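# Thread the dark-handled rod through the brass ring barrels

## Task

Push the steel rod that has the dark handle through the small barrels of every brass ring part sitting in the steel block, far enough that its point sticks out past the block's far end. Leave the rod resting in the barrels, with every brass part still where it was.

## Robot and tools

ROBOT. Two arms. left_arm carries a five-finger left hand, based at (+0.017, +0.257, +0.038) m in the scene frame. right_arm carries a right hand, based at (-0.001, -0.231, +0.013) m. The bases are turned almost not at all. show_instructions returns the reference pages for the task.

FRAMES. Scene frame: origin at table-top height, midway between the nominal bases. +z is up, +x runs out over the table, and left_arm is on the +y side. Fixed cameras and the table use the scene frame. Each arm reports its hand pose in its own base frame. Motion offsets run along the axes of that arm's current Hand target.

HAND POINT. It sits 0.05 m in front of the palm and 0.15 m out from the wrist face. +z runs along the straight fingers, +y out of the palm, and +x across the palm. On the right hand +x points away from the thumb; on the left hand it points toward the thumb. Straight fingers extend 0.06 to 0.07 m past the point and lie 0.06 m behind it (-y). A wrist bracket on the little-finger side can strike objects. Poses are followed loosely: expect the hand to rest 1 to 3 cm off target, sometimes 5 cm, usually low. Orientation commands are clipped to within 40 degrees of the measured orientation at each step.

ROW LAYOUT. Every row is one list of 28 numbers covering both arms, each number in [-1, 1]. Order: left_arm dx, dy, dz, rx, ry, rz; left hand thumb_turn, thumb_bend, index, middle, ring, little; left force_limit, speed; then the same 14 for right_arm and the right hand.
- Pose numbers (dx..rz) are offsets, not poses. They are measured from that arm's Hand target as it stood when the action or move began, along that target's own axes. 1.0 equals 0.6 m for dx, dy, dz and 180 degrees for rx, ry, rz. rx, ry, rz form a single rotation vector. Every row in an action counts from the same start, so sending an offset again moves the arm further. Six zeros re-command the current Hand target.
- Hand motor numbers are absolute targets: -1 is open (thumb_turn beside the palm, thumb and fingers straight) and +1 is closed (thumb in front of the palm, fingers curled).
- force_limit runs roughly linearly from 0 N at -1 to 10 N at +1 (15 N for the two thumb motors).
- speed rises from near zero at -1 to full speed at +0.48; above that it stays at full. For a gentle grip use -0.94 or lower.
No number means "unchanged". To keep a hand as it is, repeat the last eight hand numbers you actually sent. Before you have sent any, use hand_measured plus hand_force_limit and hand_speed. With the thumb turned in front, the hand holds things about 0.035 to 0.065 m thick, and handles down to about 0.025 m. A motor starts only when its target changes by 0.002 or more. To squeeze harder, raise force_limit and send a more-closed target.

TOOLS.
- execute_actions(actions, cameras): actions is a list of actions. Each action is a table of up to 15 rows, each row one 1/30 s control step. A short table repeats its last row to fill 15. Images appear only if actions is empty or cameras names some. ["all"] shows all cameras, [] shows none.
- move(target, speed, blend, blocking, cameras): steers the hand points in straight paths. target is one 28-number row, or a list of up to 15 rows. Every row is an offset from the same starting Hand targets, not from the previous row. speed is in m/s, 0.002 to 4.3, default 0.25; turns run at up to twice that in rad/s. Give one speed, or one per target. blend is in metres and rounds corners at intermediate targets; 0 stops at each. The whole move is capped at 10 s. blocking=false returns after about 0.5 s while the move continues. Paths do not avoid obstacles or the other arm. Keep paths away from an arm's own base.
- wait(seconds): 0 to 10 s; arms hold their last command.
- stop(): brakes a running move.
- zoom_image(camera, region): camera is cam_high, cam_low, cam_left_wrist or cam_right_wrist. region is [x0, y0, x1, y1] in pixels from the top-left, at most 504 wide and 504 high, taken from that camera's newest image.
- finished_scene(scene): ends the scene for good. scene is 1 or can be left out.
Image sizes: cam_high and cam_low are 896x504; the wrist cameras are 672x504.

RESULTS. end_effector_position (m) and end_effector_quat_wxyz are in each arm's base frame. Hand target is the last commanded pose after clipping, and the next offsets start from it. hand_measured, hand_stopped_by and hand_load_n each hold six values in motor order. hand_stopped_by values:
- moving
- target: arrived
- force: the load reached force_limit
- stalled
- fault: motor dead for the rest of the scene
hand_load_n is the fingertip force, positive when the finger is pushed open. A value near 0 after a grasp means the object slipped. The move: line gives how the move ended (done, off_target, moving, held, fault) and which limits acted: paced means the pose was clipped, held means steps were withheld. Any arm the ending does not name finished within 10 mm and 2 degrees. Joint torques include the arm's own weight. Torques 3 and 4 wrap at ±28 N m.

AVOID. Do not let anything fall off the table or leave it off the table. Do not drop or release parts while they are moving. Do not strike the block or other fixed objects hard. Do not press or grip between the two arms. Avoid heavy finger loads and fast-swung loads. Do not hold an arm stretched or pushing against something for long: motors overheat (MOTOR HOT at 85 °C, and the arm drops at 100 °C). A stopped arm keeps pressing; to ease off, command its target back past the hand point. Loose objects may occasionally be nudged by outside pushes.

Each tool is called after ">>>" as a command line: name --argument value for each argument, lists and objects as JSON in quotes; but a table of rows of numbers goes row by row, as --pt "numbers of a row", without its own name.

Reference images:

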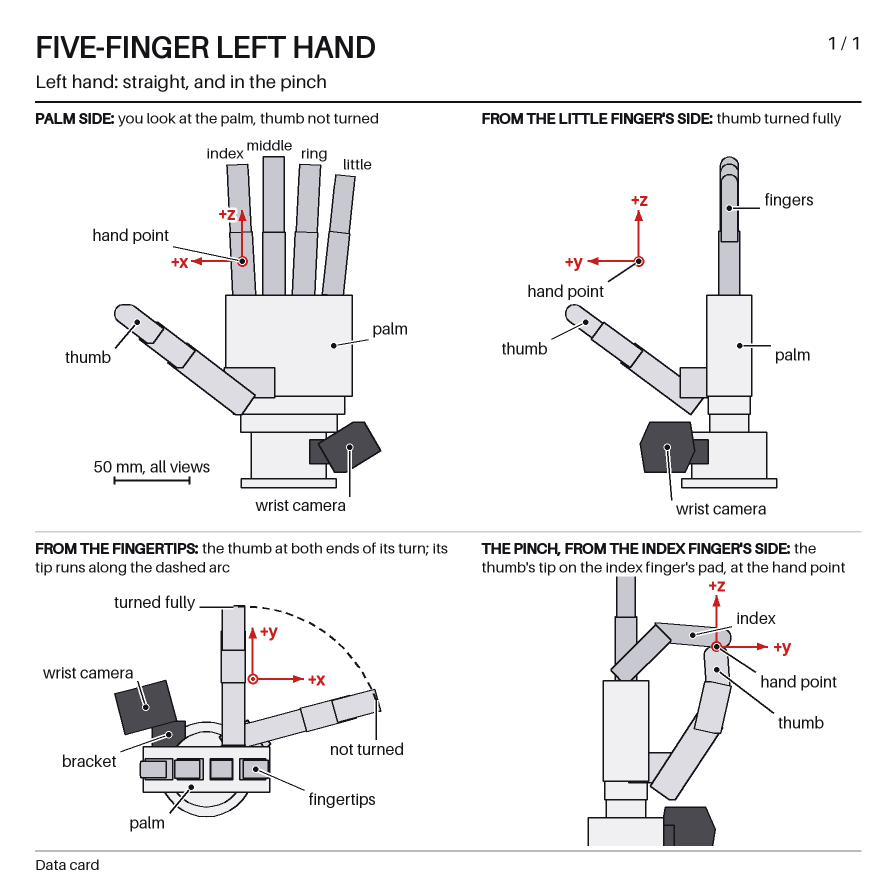

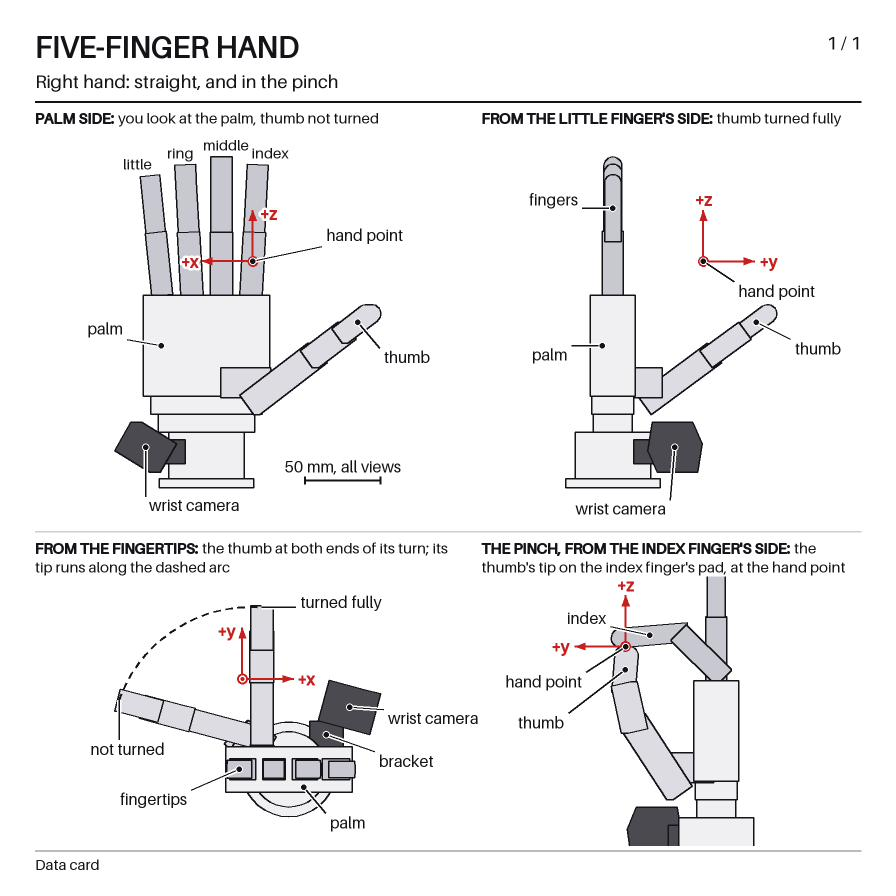

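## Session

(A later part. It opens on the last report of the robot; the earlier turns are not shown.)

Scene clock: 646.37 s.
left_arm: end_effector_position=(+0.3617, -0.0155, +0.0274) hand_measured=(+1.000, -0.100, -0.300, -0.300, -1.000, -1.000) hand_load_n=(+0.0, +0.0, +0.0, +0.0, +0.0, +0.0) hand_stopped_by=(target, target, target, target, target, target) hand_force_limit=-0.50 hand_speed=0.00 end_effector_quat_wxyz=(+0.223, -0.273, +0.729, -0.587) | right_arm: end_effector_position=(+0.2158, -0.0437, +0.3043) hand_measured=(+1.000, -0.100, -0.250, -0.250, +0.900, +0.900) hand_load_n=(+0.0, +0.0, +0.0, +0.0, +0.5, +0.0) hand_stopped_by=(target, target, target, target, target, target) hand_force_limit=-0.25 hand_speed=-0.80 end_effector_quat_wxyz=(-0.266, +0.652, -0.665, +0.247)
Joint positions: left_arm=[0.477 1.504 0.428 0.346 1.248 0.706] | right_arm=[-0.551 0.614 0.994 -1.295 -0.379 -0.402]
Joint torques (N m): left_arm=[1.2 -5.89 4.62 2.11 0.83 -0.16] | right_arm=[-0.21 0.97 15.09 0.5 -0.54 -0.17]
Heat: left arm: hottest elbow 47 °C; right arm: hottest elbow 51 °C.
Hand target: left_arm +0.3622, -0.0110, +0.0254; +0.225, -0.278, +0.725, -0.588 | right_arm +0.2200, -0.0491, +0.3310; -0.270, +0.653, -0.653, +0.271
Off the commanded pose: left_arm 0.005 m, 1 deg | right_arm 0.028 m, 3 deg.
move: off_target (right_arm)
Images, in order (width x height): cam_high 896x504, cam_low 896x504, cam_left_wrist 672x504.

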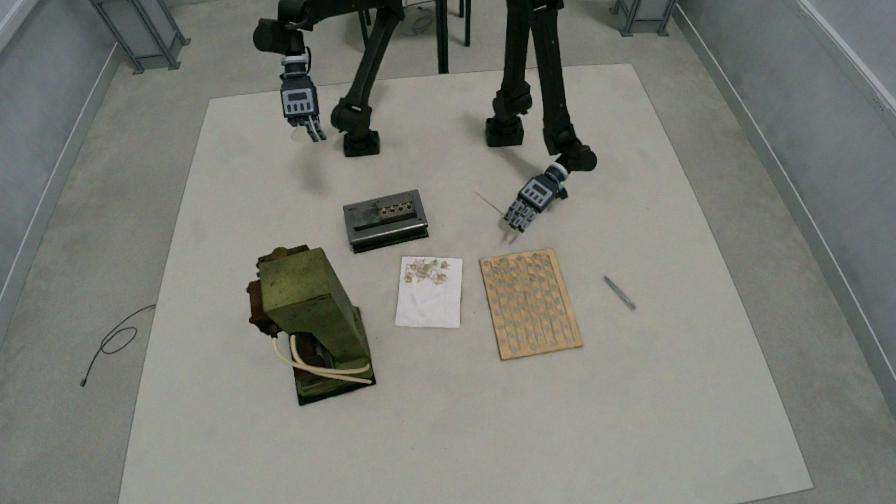

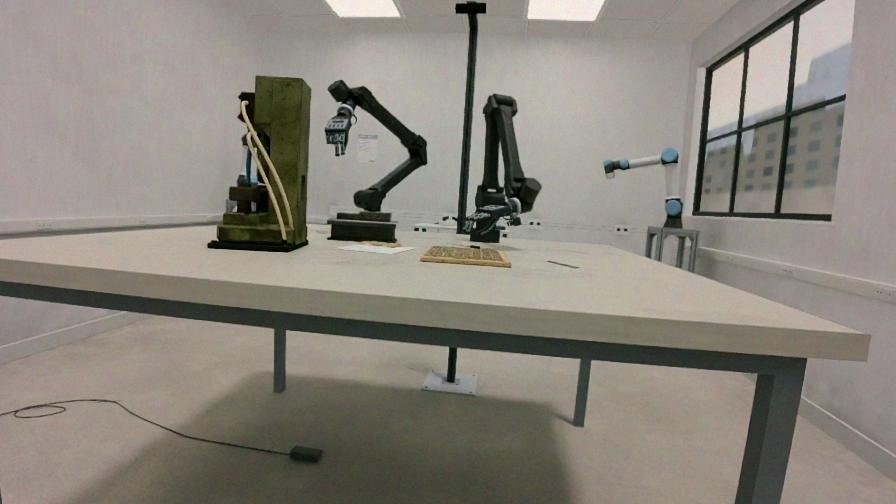

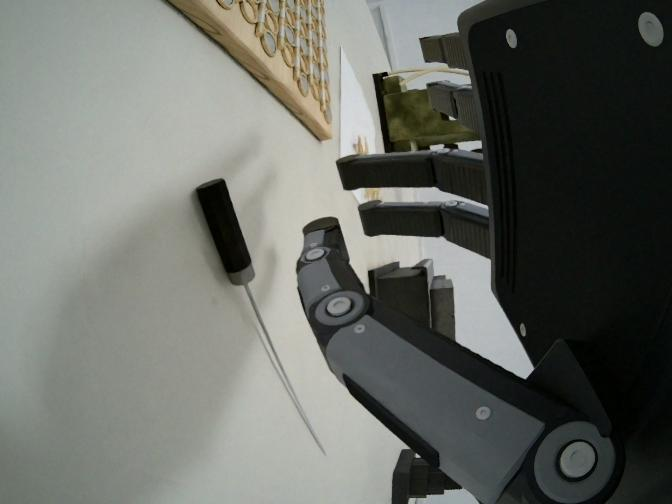

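>>> move --target '[0,0.0408,0.0087,0,0,0,1,-0.1,-0.3,-0.3,-1.0,-1.0,-0.5,0.0,0,0,0,0,0,0,1,-0.1,-0.25,-0.25,0.9,0.9,-0.25,-0.8]' --cameras '["cam_high","cam_left_wrist","cam_low"]' --speed 0.07

>>> zoom_image --camera "cam_high" --region '[450, 150, 570, 260]'

>>> zoom_image --camera "cam_low" --region '[450, 190, 530, 270]'

Scene clock: 653.33 s.
left_arm: end_effector_position=(+0.3625, -0.0151, +0.0027) hand_measured=(+1.000, -0.100, -0.300, -0.300, -1.000, -1.000) hand_load_n=(+0.0, +0.0, +0.0, +0.0, +0.0, +0.0) hand_stopped_by=(target, target, target, target, target, target) hand_force_limit=-0.50 hand_speed=0.00 end_effector_quat_wxyz=(+0.223, -0.273, +0.729, -0.587) | right_arm: end_effector_position=(+0.2158, -0.0437, +0.3043) hand_measured=(+1.000, -0.100, -0.250, -0.250, +0.900, +0.900) hand_load_n=(+0.0, +0.0, +0.0, +0.0, +0.5, +0.0) hand_stopped_by=(target, target, target, target, target, target) hand_force_limit=-0.25 hand_speed=-0.80 end_effector_quat_wxyz=(-0.266, +0.652, -0.665, +0.247)
Joint positions: left_arm=[0.477 1.609 0.42 0.461 1.248 0.706] | right_arm=[-0.551 0.614 0.994 -1.295 -0.379 -0.402]
Joint torques (N m): left_arm=[1.14 -6.01 3.73 1.74 0.81 -0.11] | right_arm=[-0.21 0.91 15.09 0.5 -0.54 -0.17]
Heat: left arm: hottest elbow 46 °C; right arm: hottest elbow 51 °C.
Hand target: left_arm +0.3622, -0.0110, +0.0003; +0.225, -0.278, +0.725, -0.588 | right_arm +0.2200, -0.0491, +0.3310; -0.270, +0.653, -0.653, +0.271
Off the commanded pose: left_arm 0.005 m, 1 deg | right_arm 0.028 m, 3 deg.
move: off_target (right_arm)
Images, in order (width x height): cam_high 896x504, cam_low 896x504, cam_left_wrist 672x504.

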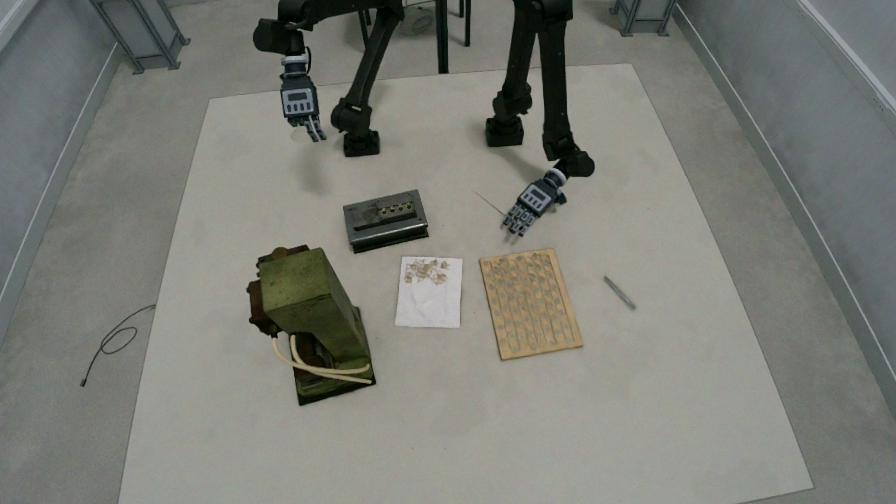

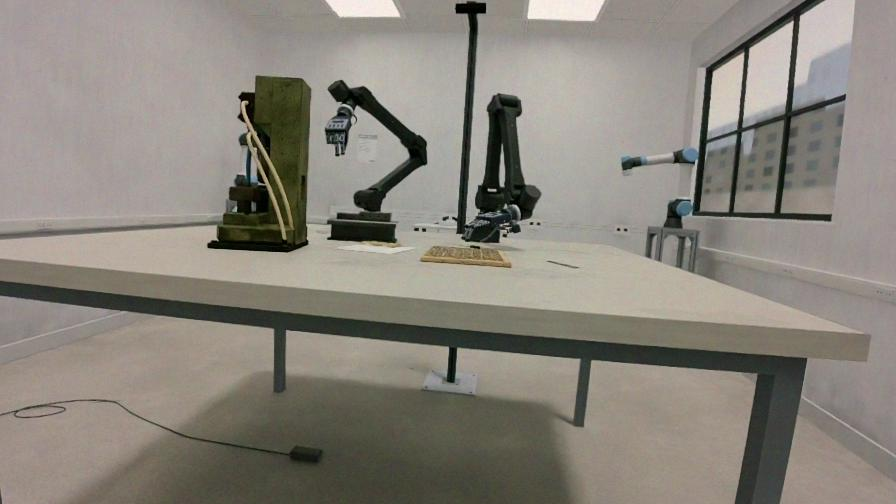

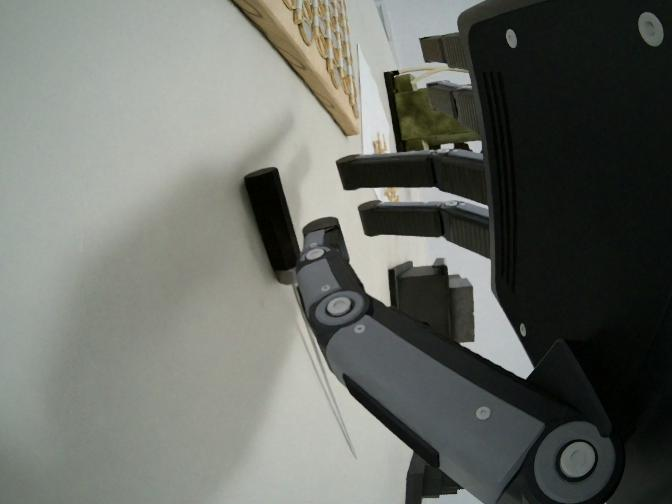

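Scaled by 4.200 from the camera's 896x504 image, which has a finer 1280x720 frame.

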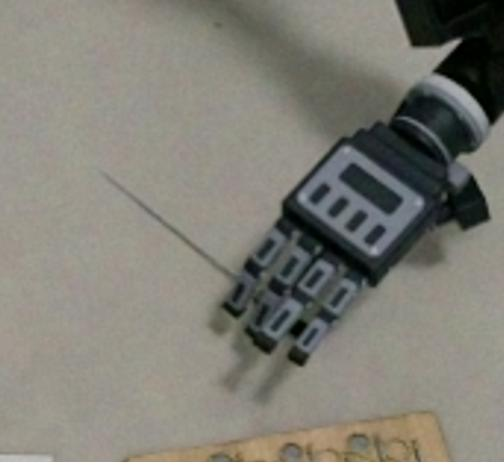

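Scaled by 6.300 from the camera's 896x504 image, which has a finer 1280x720 frame.

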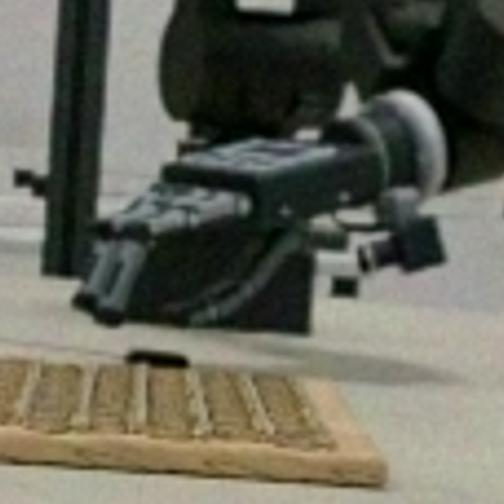

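>>> move --target '[0.006,0.0163,0.0035,0,0,0,1,-0.1,-0.3,-0.3,-1.0,-1.0,-0.5,0.0,0,0,0,0,0,0,1,-0.1,-0.25,-0.25,0.9,0.9,-0.25,-0.8]' --cameras '["cam_high","cam_left_wrist","cam_low"]' --speed 0.05

>>> zoom_image --camera "cam_left_wrist" --region '[220, 120, 400, 320]'

>>> zoom_image --camera "cam_low" --region '[450, 190, 530, 270]'

Scene clock: 660.50 s.
left_arm: end_effector_position=(+0.3597, -0.0167, -0.0073) hand_measured=(+1.000, -0.100, -0.300, -0.300, -1.000, -1.000) hand_load_n=(+0.0, +0.0, +0.0, +0.0, +0.0, +0.0) hand_stopped_by=(target, target, target, target, target, target) hand_force_limit=-0.50 hand_speed=0.00 end_effector_quat_wxyz=(+0.223, -0.273, +0.728, -0.587) | right_arm: end_effector_position=(+0.2158, -0.0437, +0.3043) hand_measured=(+1.000, -0.100, -0.250, -0.250, +0.900, +0.900) hand_load_n=(+0.0, +0.0, +0.0, -0.5, +0.0, +0.0) hand_stopped_by=(target, target, target, target, target, target) hand_force_limit=-0.25 hand_speed=-0.80 end_effector_quat_wxyz=(-0.266, +0.652, -0.665, +0.247)
Joint positions: left_arm=[0.477 1.649 0.408 0.518 1.248 0.7] | right_arm=[-0.551 0.614 0.994 -1.295 -0.379 -0.402]
Joint torques (N m): left_arm=[0.56 -6.18 3.21 2.03 0.7 -0.1] | right_arm=[-0.21 0.91 15.09 0.49 -0.54 -0.17]
Heat: left arm: hottest elbow 45 °C; right arm: hottest elbow 52 °C.
Hand target: left_arm +0.3594, -0.0135, -0.0097; +0.225, -0.279, +0.725, -0.588 | right_arm +0.2200, -0.0491, +0.3310; -0.270, +0.653, -0.653, +0.271
Off the commanded pose: left_arm 0.004 m, 1 deg | right_arm 0.028 m, 3 deg.
move: off_target (right_arm)
Images, in order (width x height): cam_high 896x504, cam_low 896x504, cam_left_wrist 672x504.

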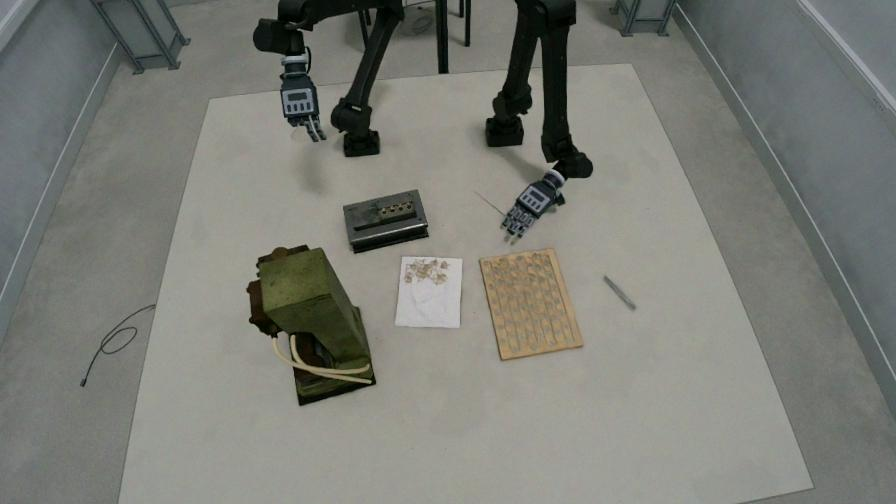

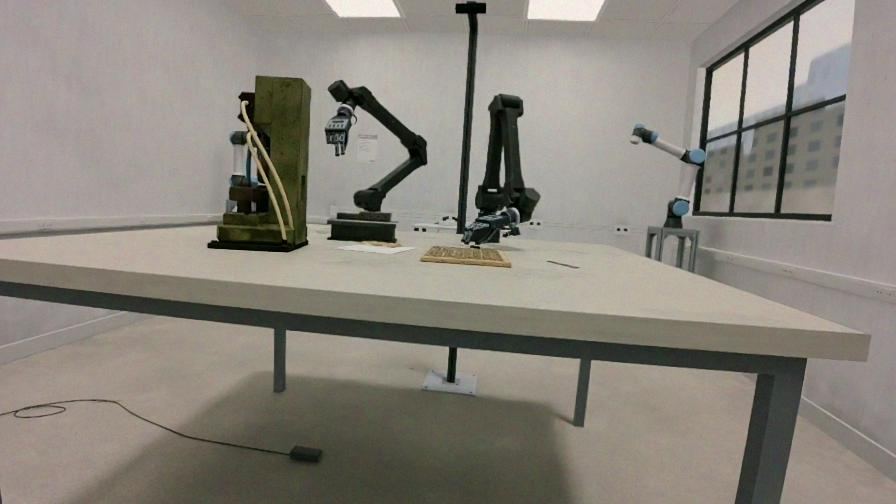

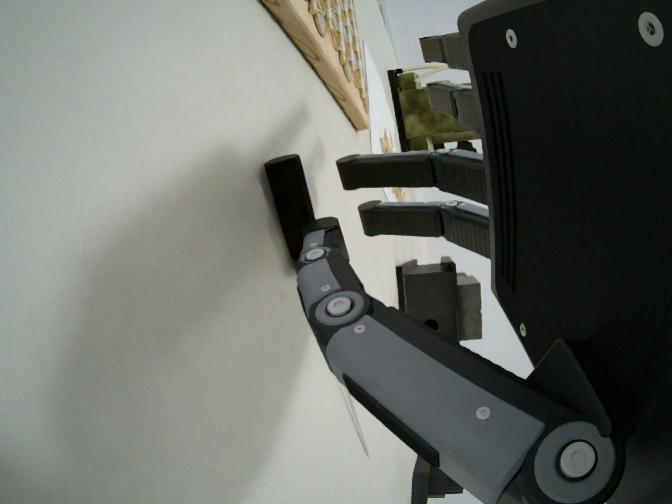

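Scaled by 2.520 from the camera's 672x504 image, which has a finer 960x720 frame.

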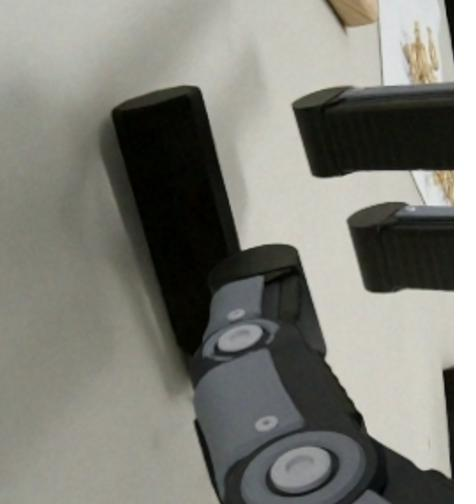

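Scaled by 6.300 from the camera's 896x504 image, which has a finer 1280x720 frame.

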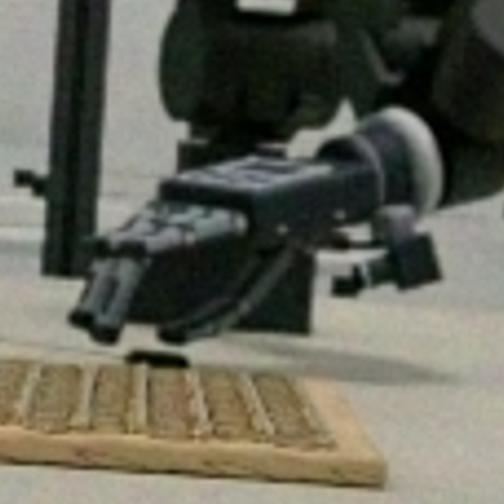

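>>> move --target '[0.0,0.0196,0.0042,0,0,0,1,-0.1,-0.3,-0.3,-1.0,-1.0,-0.5,0.0,0,0,0,0,0,0,1,-0.1,-0.25,-0.25,0.9,0.9,-0.25,-0.8]' --cameras '["cam_high","cam_left_wrist","cam_low"]' --speed 0.05

>>> zoom_image --camera "cam_left_wrist" --region '[220, 120, 400, 320]'

>>> zoom_image --camera "cam_low" --region '[450, 190, 530, 270]'

Scene clock: 668.50 s.
left_arm: end_effector_position=(+0.3601, -0.0165, -0.0192) hand_measured=(+1.000, -0.100, -0.300, -0.300, -1.000, -1.000) hand_load_n=(+0.0, +0.0, +0.0, +0.0, +0.0, +0.0) hand_stopped_by=(target, target, target, target, target, target) hand_force_limit=-0.50 hand_speed=0.00 end_effector_quat_wxyz=(+0.224, -0.273, +0.728, -0.588) | right_arm: end_effector_position=(+0.2158, -0.0437, +0.3043) hand_measured=(+1.000, -0.100, -0.250, -0.250, +0.900, +0.900) hand_load_n=(+0.0, -0.5, +0.0, +0.0, +0.0, +0.0) hand_stopped_by=(target, target, target, target, target, target) hand_force_limit=-0.25 hand_speed=-0.80 end_effector_quat_wxyz=(-0.266, +0.652, -0.665, +0.247)
Joint positions: left_arm=[0.477 1.703 0.408 0.573 1.248 0.7] | right_arm=[-0.551 0.614 0.994 -1.295 -0.379 -0.402]
Joint torques (N m): left_arm=[1.14 -6.36 2.81 2.06 0.73 -0.11] | right_arm=[-0.21 0.97 15.1 0.49 -0.54 -0.16]
Motor temperatures (°C): left_arm=[35 35 43 28 31 28] | right_arm=[28 30 53 29 31 28]
Heat: left arm: hottest elbow 43 °C; right arm: hottest elbow 53 °C.
Hand target: left_arm +0.3595, -0.0135, -0.0217; +0.225, -0.278, +0.725, -0.588 | right_arm +0.2200, -0.0491, +0.3310; -0.270, +0.653, -0.653, +0.271
Off the commanded pose: left_arm 0.004 m, 1 deg | right_arm 0.028 m, 3 deg.
move: off_target (right_arm)
Images, in order (width x height): cam_high 896x504, cam_low 896x504, cam_left_wrist 672x504.

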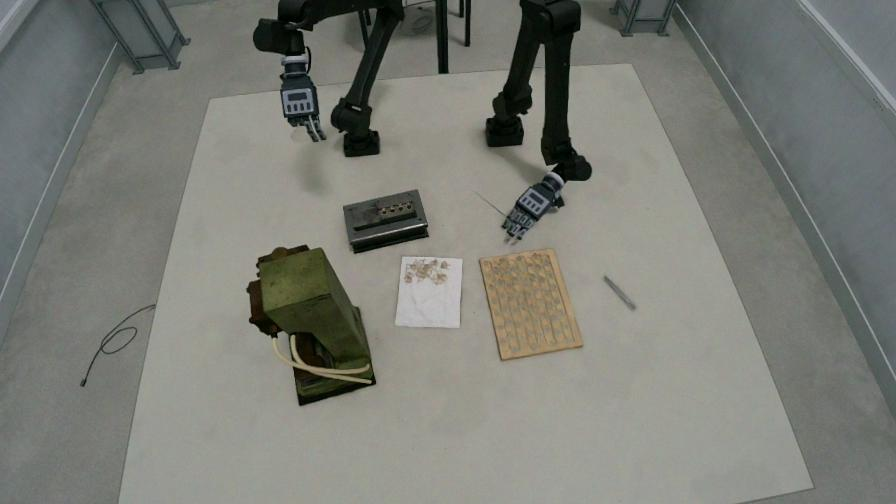

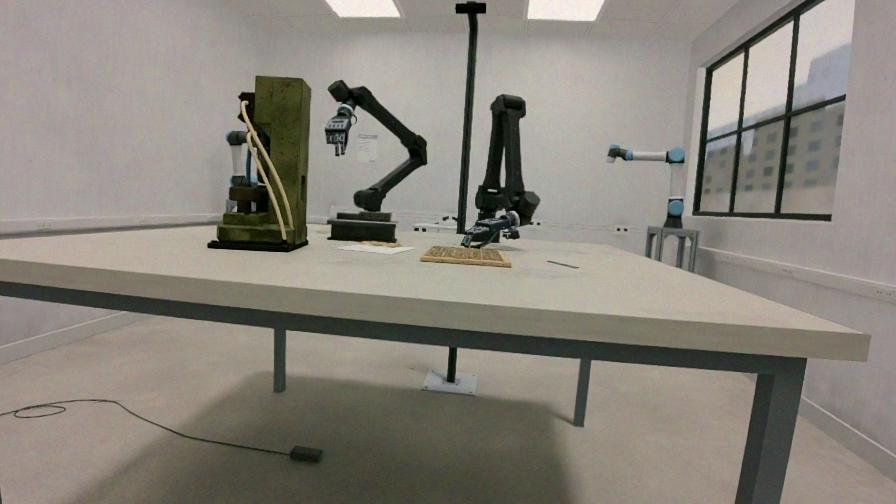

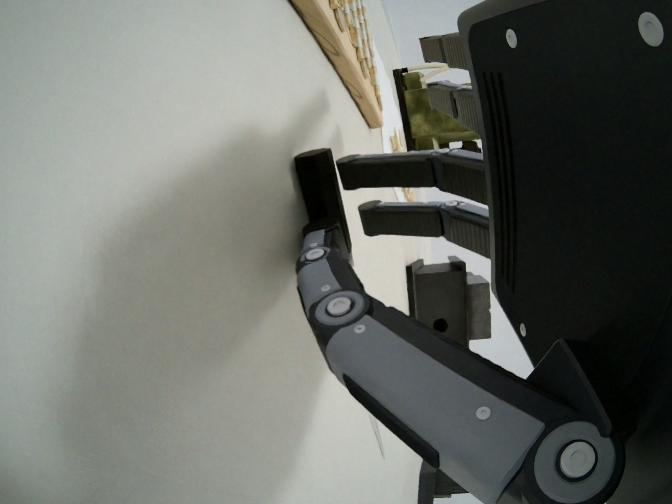

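Scaled by 2.520 from the camera's 672x504 image, which has a finer 960x720 frame.

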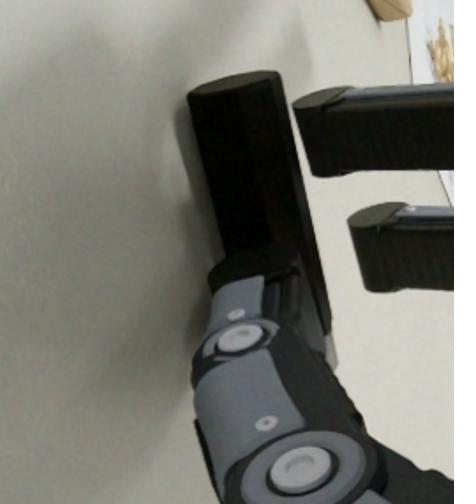

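Scaled by 6.300 from the camera's 896x504 image, which has a finer 1280x720 frame.

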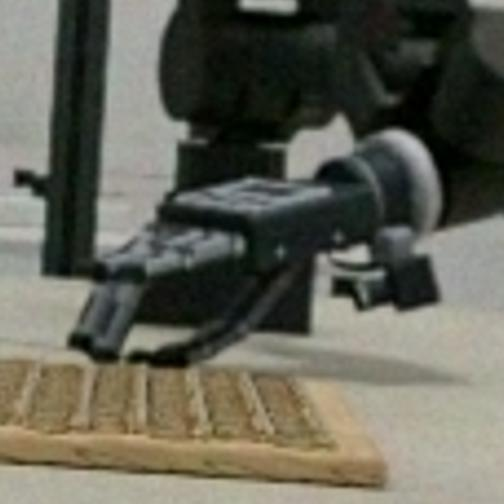

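>>> move --pt "0.0 0.0065 0.0014 0 0 0 1 -0.1 -0.3 -0.3 -1.0 -1.0 -0.5 0.0 0 0 0 0 0 0 1 -0.1 -0.25 -0.25 0.9 0.9 -0.25 -0.8" --pt "0.0 0.0065 0.0014 0 0 0 1 -0.1 0.35 0.35 -1.0 -1.0 -0.5 -0.94 0 0 0 0 0 0 1 -0.1 -0.25 -0.25 0.9 0.9 -0.25 -0.8" --cameras '["cam_high","cam_left_wrist","cam_low"]' --speed 0.05

>>> zoom_image --camera "cam_left_wrist" --region '[220, 120, 400, 320]'

Scene clock: 675.27 s.
left_arm: end_effector_position=(+0.3605, -0.0170, -0.0211) hand_measured=(+1.000, -0.100, -0.020, -0.238, -1.000, -1.000) hand_load_n=(+0.0, +0.0, +2.0, +0.0, +0.0, +0.0) hand_stopped_by=(target, target, force, force, target, target) hand_force_limit=-0.50 hand_speed=-0.94 end_effector_quat_wxyz=(+0.224, -0.271, +0.727, -0.590) | right_arm: end_effector_position=(+0.2158, -0.0437, +0.3043) hand_measured=(+1.000, -0.100, -0.250, -0.250, +0.900, +0.900) hand_load_n=(+0.0, +0.0, +0.0, +0.0, +0.0, +0.0) hand_stopped_by=(target, target, target, target, target, target) hand_force_limit=-0.25 hand_speed=-0.80 end_effector_quat_wxyz=(-0.266, +0.652, -0.665, +0.247)
Joint positions: left_arm=[0.477 1.718 0.408 0.598 1.254 0.693] | right_arm=[-0.551 0.614 0.994 -1.295 -0.379 -0.402]
Joint torques (N m): left_arm=[1.14 -6.53 2.62 1.87 0.41 -0.05] | right_arm=[-0.21 0.97 15.09 0.49 -0.54 -0.17]
Heat: left arm: hottest elbow 43 °C; right arm: hottest elbow 53 °C.
Hand target: left_arm +0.3595, -0.0136, -0.0257; +0.225, -0.278, +0.725, -0.588 | right_arm +0.2200, -0.0491, +0.3310; -0.270, +0.653, -0.653, +0.271
Off the commanded pose: left_arm 0.006 m, 1 deg | right_arm 0.028 m, 3 deg.
move: off_target (right_arm)
Images, in order (width x height): cam_high 896x504, cam_low 896x504, cam_left_wrist 672x504.

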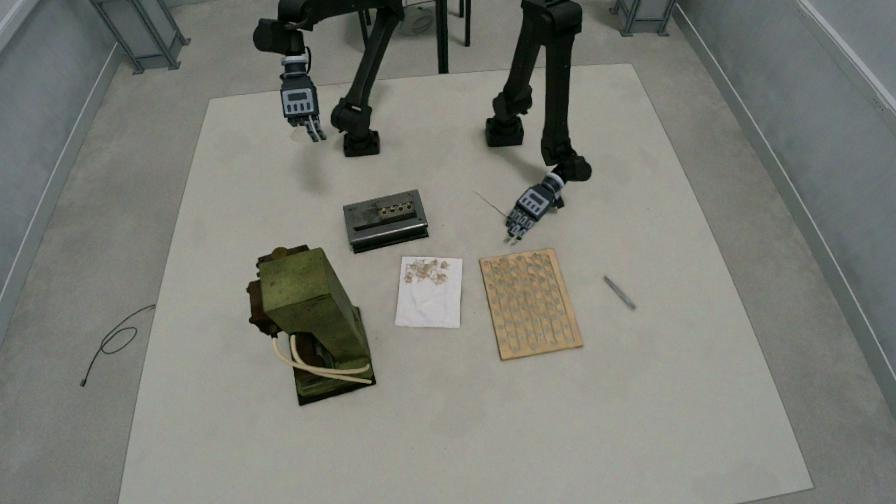

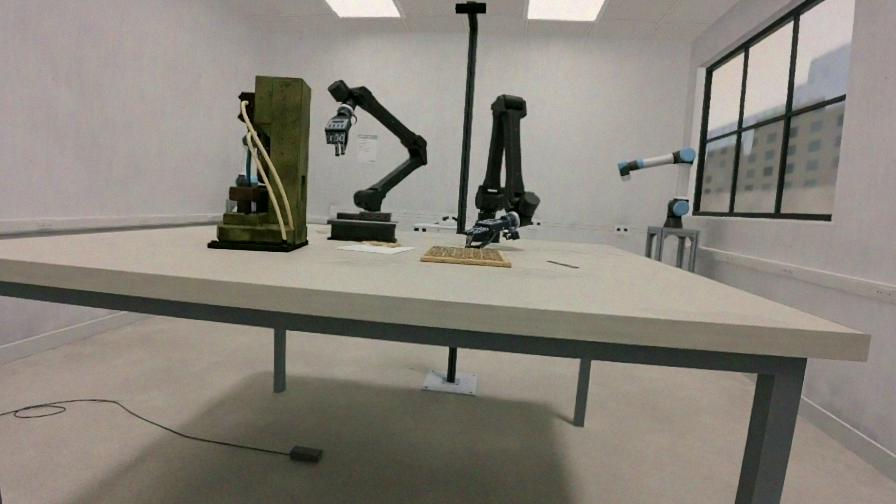

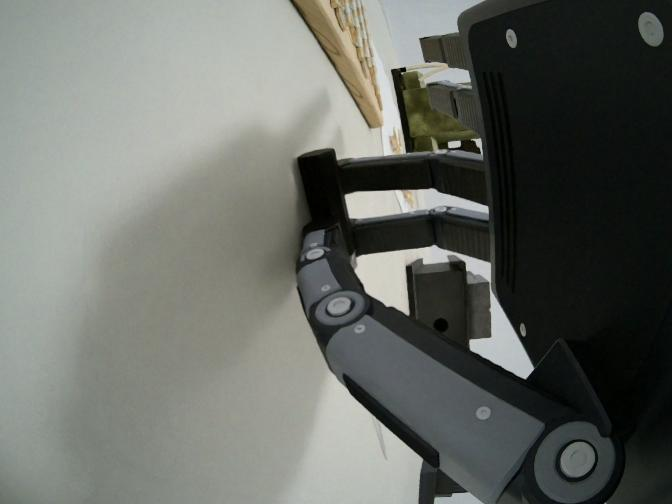

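Scaled by 2.520 from the camera's 672x504 image, which has a finer 960x720 frame.

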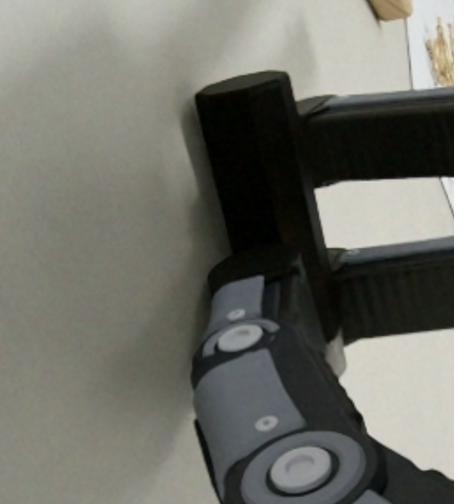

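>>> move --pt "0.0 0.0 0.0 0 0 0 1 -0.1 0.37 0.37 -1.0 -1.0 -0.4 -0.94 0 0 0 0 0 0 1 -0.1 -0.25 -0.25 0.9 0.9 -0.25 -0.8" --pt "0.0 0.0 0.0 0 0 0 1 -0.1 0.39 0.4 -1.0 -1.0 -0.25 -0.94 0 0 0 0 0 0 1 -0.1 -0.25 -0.25 0.9 0.9 -0.25 -0.8" --cameras '["cam_left_wrist"]' --speed 0.05

>>> zoom_image --camera "cam_left_wrist" --region '[220, 120, 400, 320]'

Scene clock: 680.27 s.
left_arm: end_effector_position=(+0.3606, -0.0173, -0.0202) hand_measured=(+1.000, -0.100, +0.068, -0.186, -1.000, -1.000) hand_load_n=(-1.5, +1.5, +4.0, +3.5, +0.0, +0.0) hand_stopped_by=(target, target, force, force, target, target) hand_force_limit=-0.25 hand_speed=-0.94 end_effector_quat_wxyz=(+0.225, -0.269, +0.726, -0.591) | right_arm: end_effector_position=(+0.2158, -0.0437, +0.3043) hand_measured=(+1.000, -0.100, -0.250, -0.250, +0.900, +0.900) hand_load_n=(+0.0, +0.0, +0.0, +0.0, +0.0, +0.0) hand_stopped_by=(target, target, target, target, target, target) hand_force_limit=-0.25 hand_speed=-0.80 end_effector_quat_wxyz=(-0.266, +0.652, -0.665, +0.247)
Joint positions: left_arm=[0.477 1.718 0.408 0.603 1.258 0.691] | right_arm=[-0.551 0.614 0.994 -1.295 -0.379 -0.402]
Joint torques (N m): left_arm=[0.44 -6.42 2.7 1.65 0.24 -0.09] | right_arm=[-0.21 0.91 15.08 0.49 -0.54 -0.17]
Heat: left arm: hottest elbow 42 °C; right arm: hottest elbow 53 °C.
Hand target: left_arm +0.3595, -0.0136, -0.0257; +0.225, -0.278, +0.725, -0.588 | right_arm +0.2200, -0.0491, +0.3310; -0.270, +0.653, -0.653, +0.271
Off the commanded pose: left_arm 0.007 m, 1 deg | right_arm 0.028 m, 3 deg.
move: off_target (right_arm)
Images, in order (width x height): cam_left_wrist 672x504.

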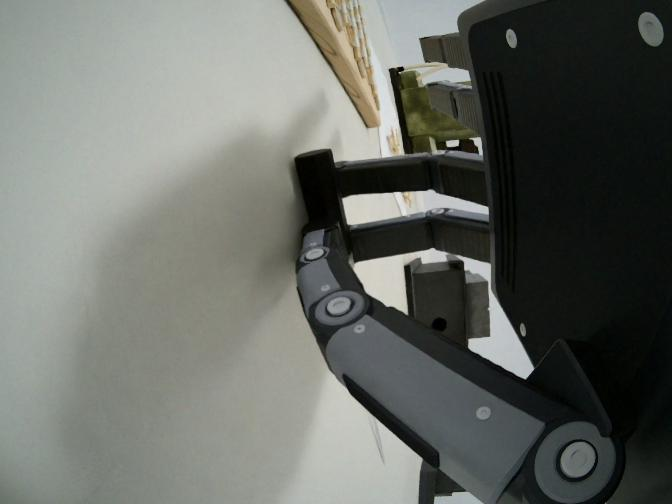

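Scaled by 2.520 from the camera's 672x504 image, which has a finer 960x720 frame.

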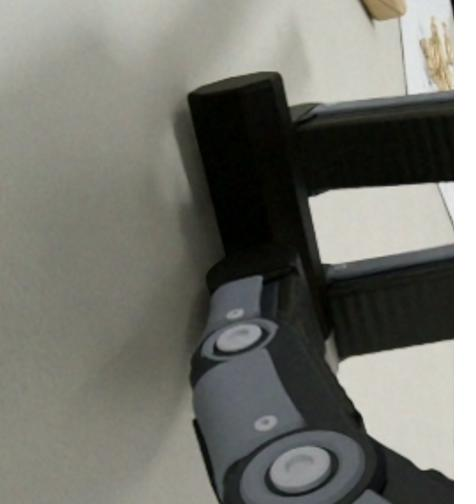

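>>> move --target '[0.0,-0.2,-0.0425,0,0,0,1,-0.1,0.39,0.4,-1.0,-1.0,-0.25,-0.94,0,0,0,0,0,0,1,-0.1,-0.25,-0.25,0.9,0.9,-0.25,-0.8]' --cameras '["all"]' --speed 0.1

>>> zoom_image --camera "cam_left_wrist" --region '[220, 120, 480, 500]'

>>> zoom_image --camera "cam_high" --region '[450, 130, 570, 250]'

>>> zoom_image --camera "cam_low" --region '[410, 160, 530, 260]'

Scene clock: 698.37 s.
left_arm: end_effector_position=(+0.3414, -0.0270, +0.0789) hand_measured=(+1.000, -0.100, +0.068, -0.186, -1.000, -1.000) hand_load_n=(-1.0, +1.0, +4.0, +0.0, +0.0, +0.0) hand_stopped_by=(target, target, force, force, target, target) hand_force_limit=-0.25 hand_speed=-0.94 end_effector_quat_wxyz=(+0.198, -0.293, +0.723, -0.593) | right_arm: end_effector_position=(+0.2158, -0.0437, +0.3043) hand_measured=(+1.000, -0.100, -0.250, -0.250, +0.900, +0.900) hand_load_n=(+0.0, +0.0, +0.0, +0.0, +0.0, +0.0) hand_stopped_by=(target, target, target, target, target, target) hand_force_limit=-0.25 hand_speed=-0.80 end_effector_quat_wxyz=(-0.266, +0.652, -0.665, +0.247)
Joint positions: left_arm=[0.477 1.269 0.435 0.063 1.253 0.682] | right_arm=[-0.551 0.614 0.994 -1.295 -0.379 -0.402]
Joint torques (N m): left_arm=[1.03 -6.36 9.76 1.14 0.5 0] | right_arm=[-0.21 0.97 15.09 0.49 -0.54 -0.17]
Heat: left arm: hottest elbow 41 °C; right arm: hottest elbow 54 °C.
Hand target: left_arm +0.3595, -0.0134, +0.0970; +0.225, -0.278, +0.725, -0.588 | right_arm +0.2200, -0.0491, +0.3310; -0.270, +0.653, -0.653, +0.271
Off the commanded pose: left_arm 0.029 m, 4 deg | right_arm 0.028 m, 3 deg.
move: off_target (left_arm, right_arm)

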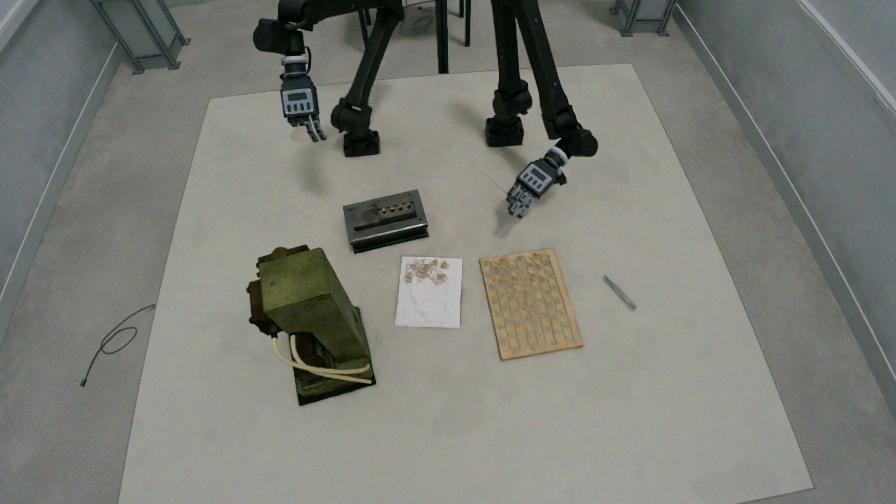

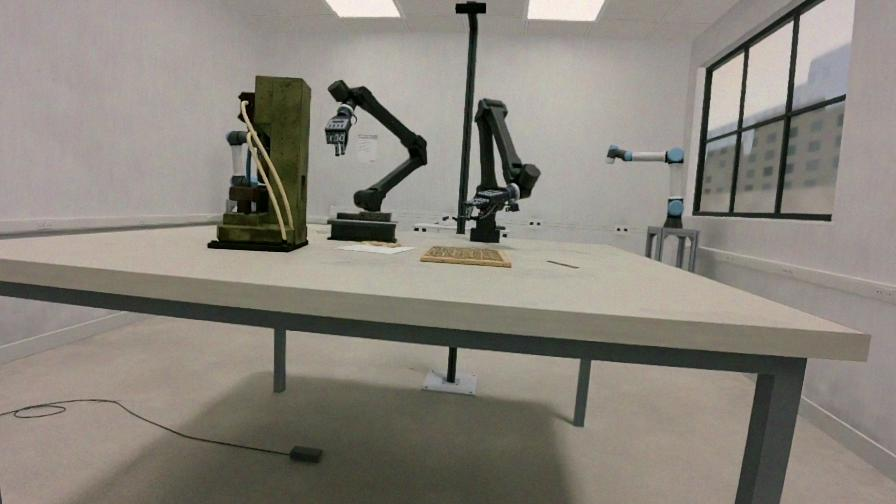

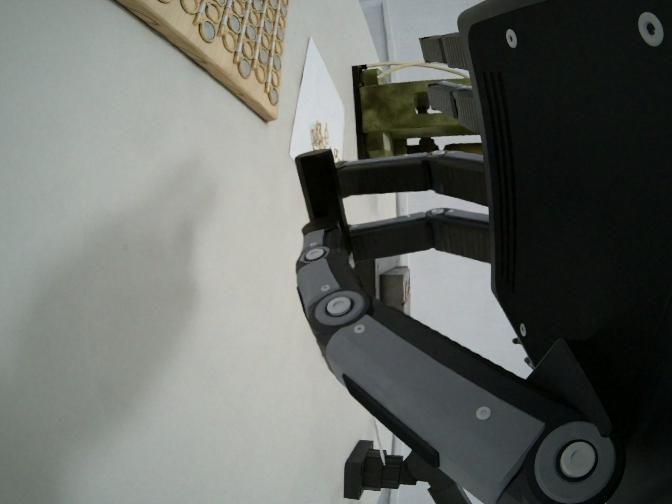

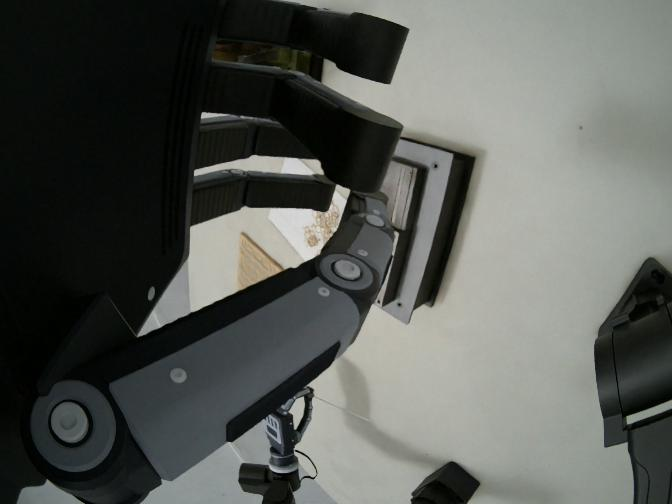

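Scaled by 1.326 from the camera's 672x504 image, which has a finer 960x720 frame.

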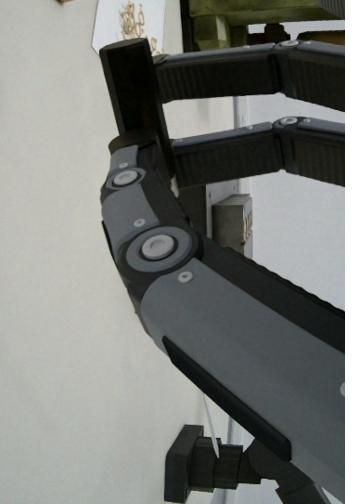

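Scaled by 4.200 from the camera's 896x504 image, which has a finer 1280x720 frame.

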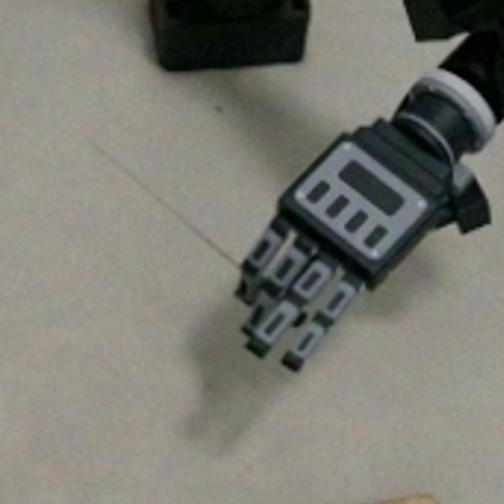

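Scaled by 4.200 from the camera's 896x504 image, which has a finer 1280x720 frame.

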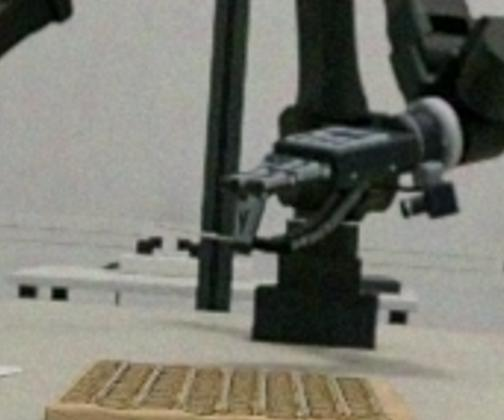

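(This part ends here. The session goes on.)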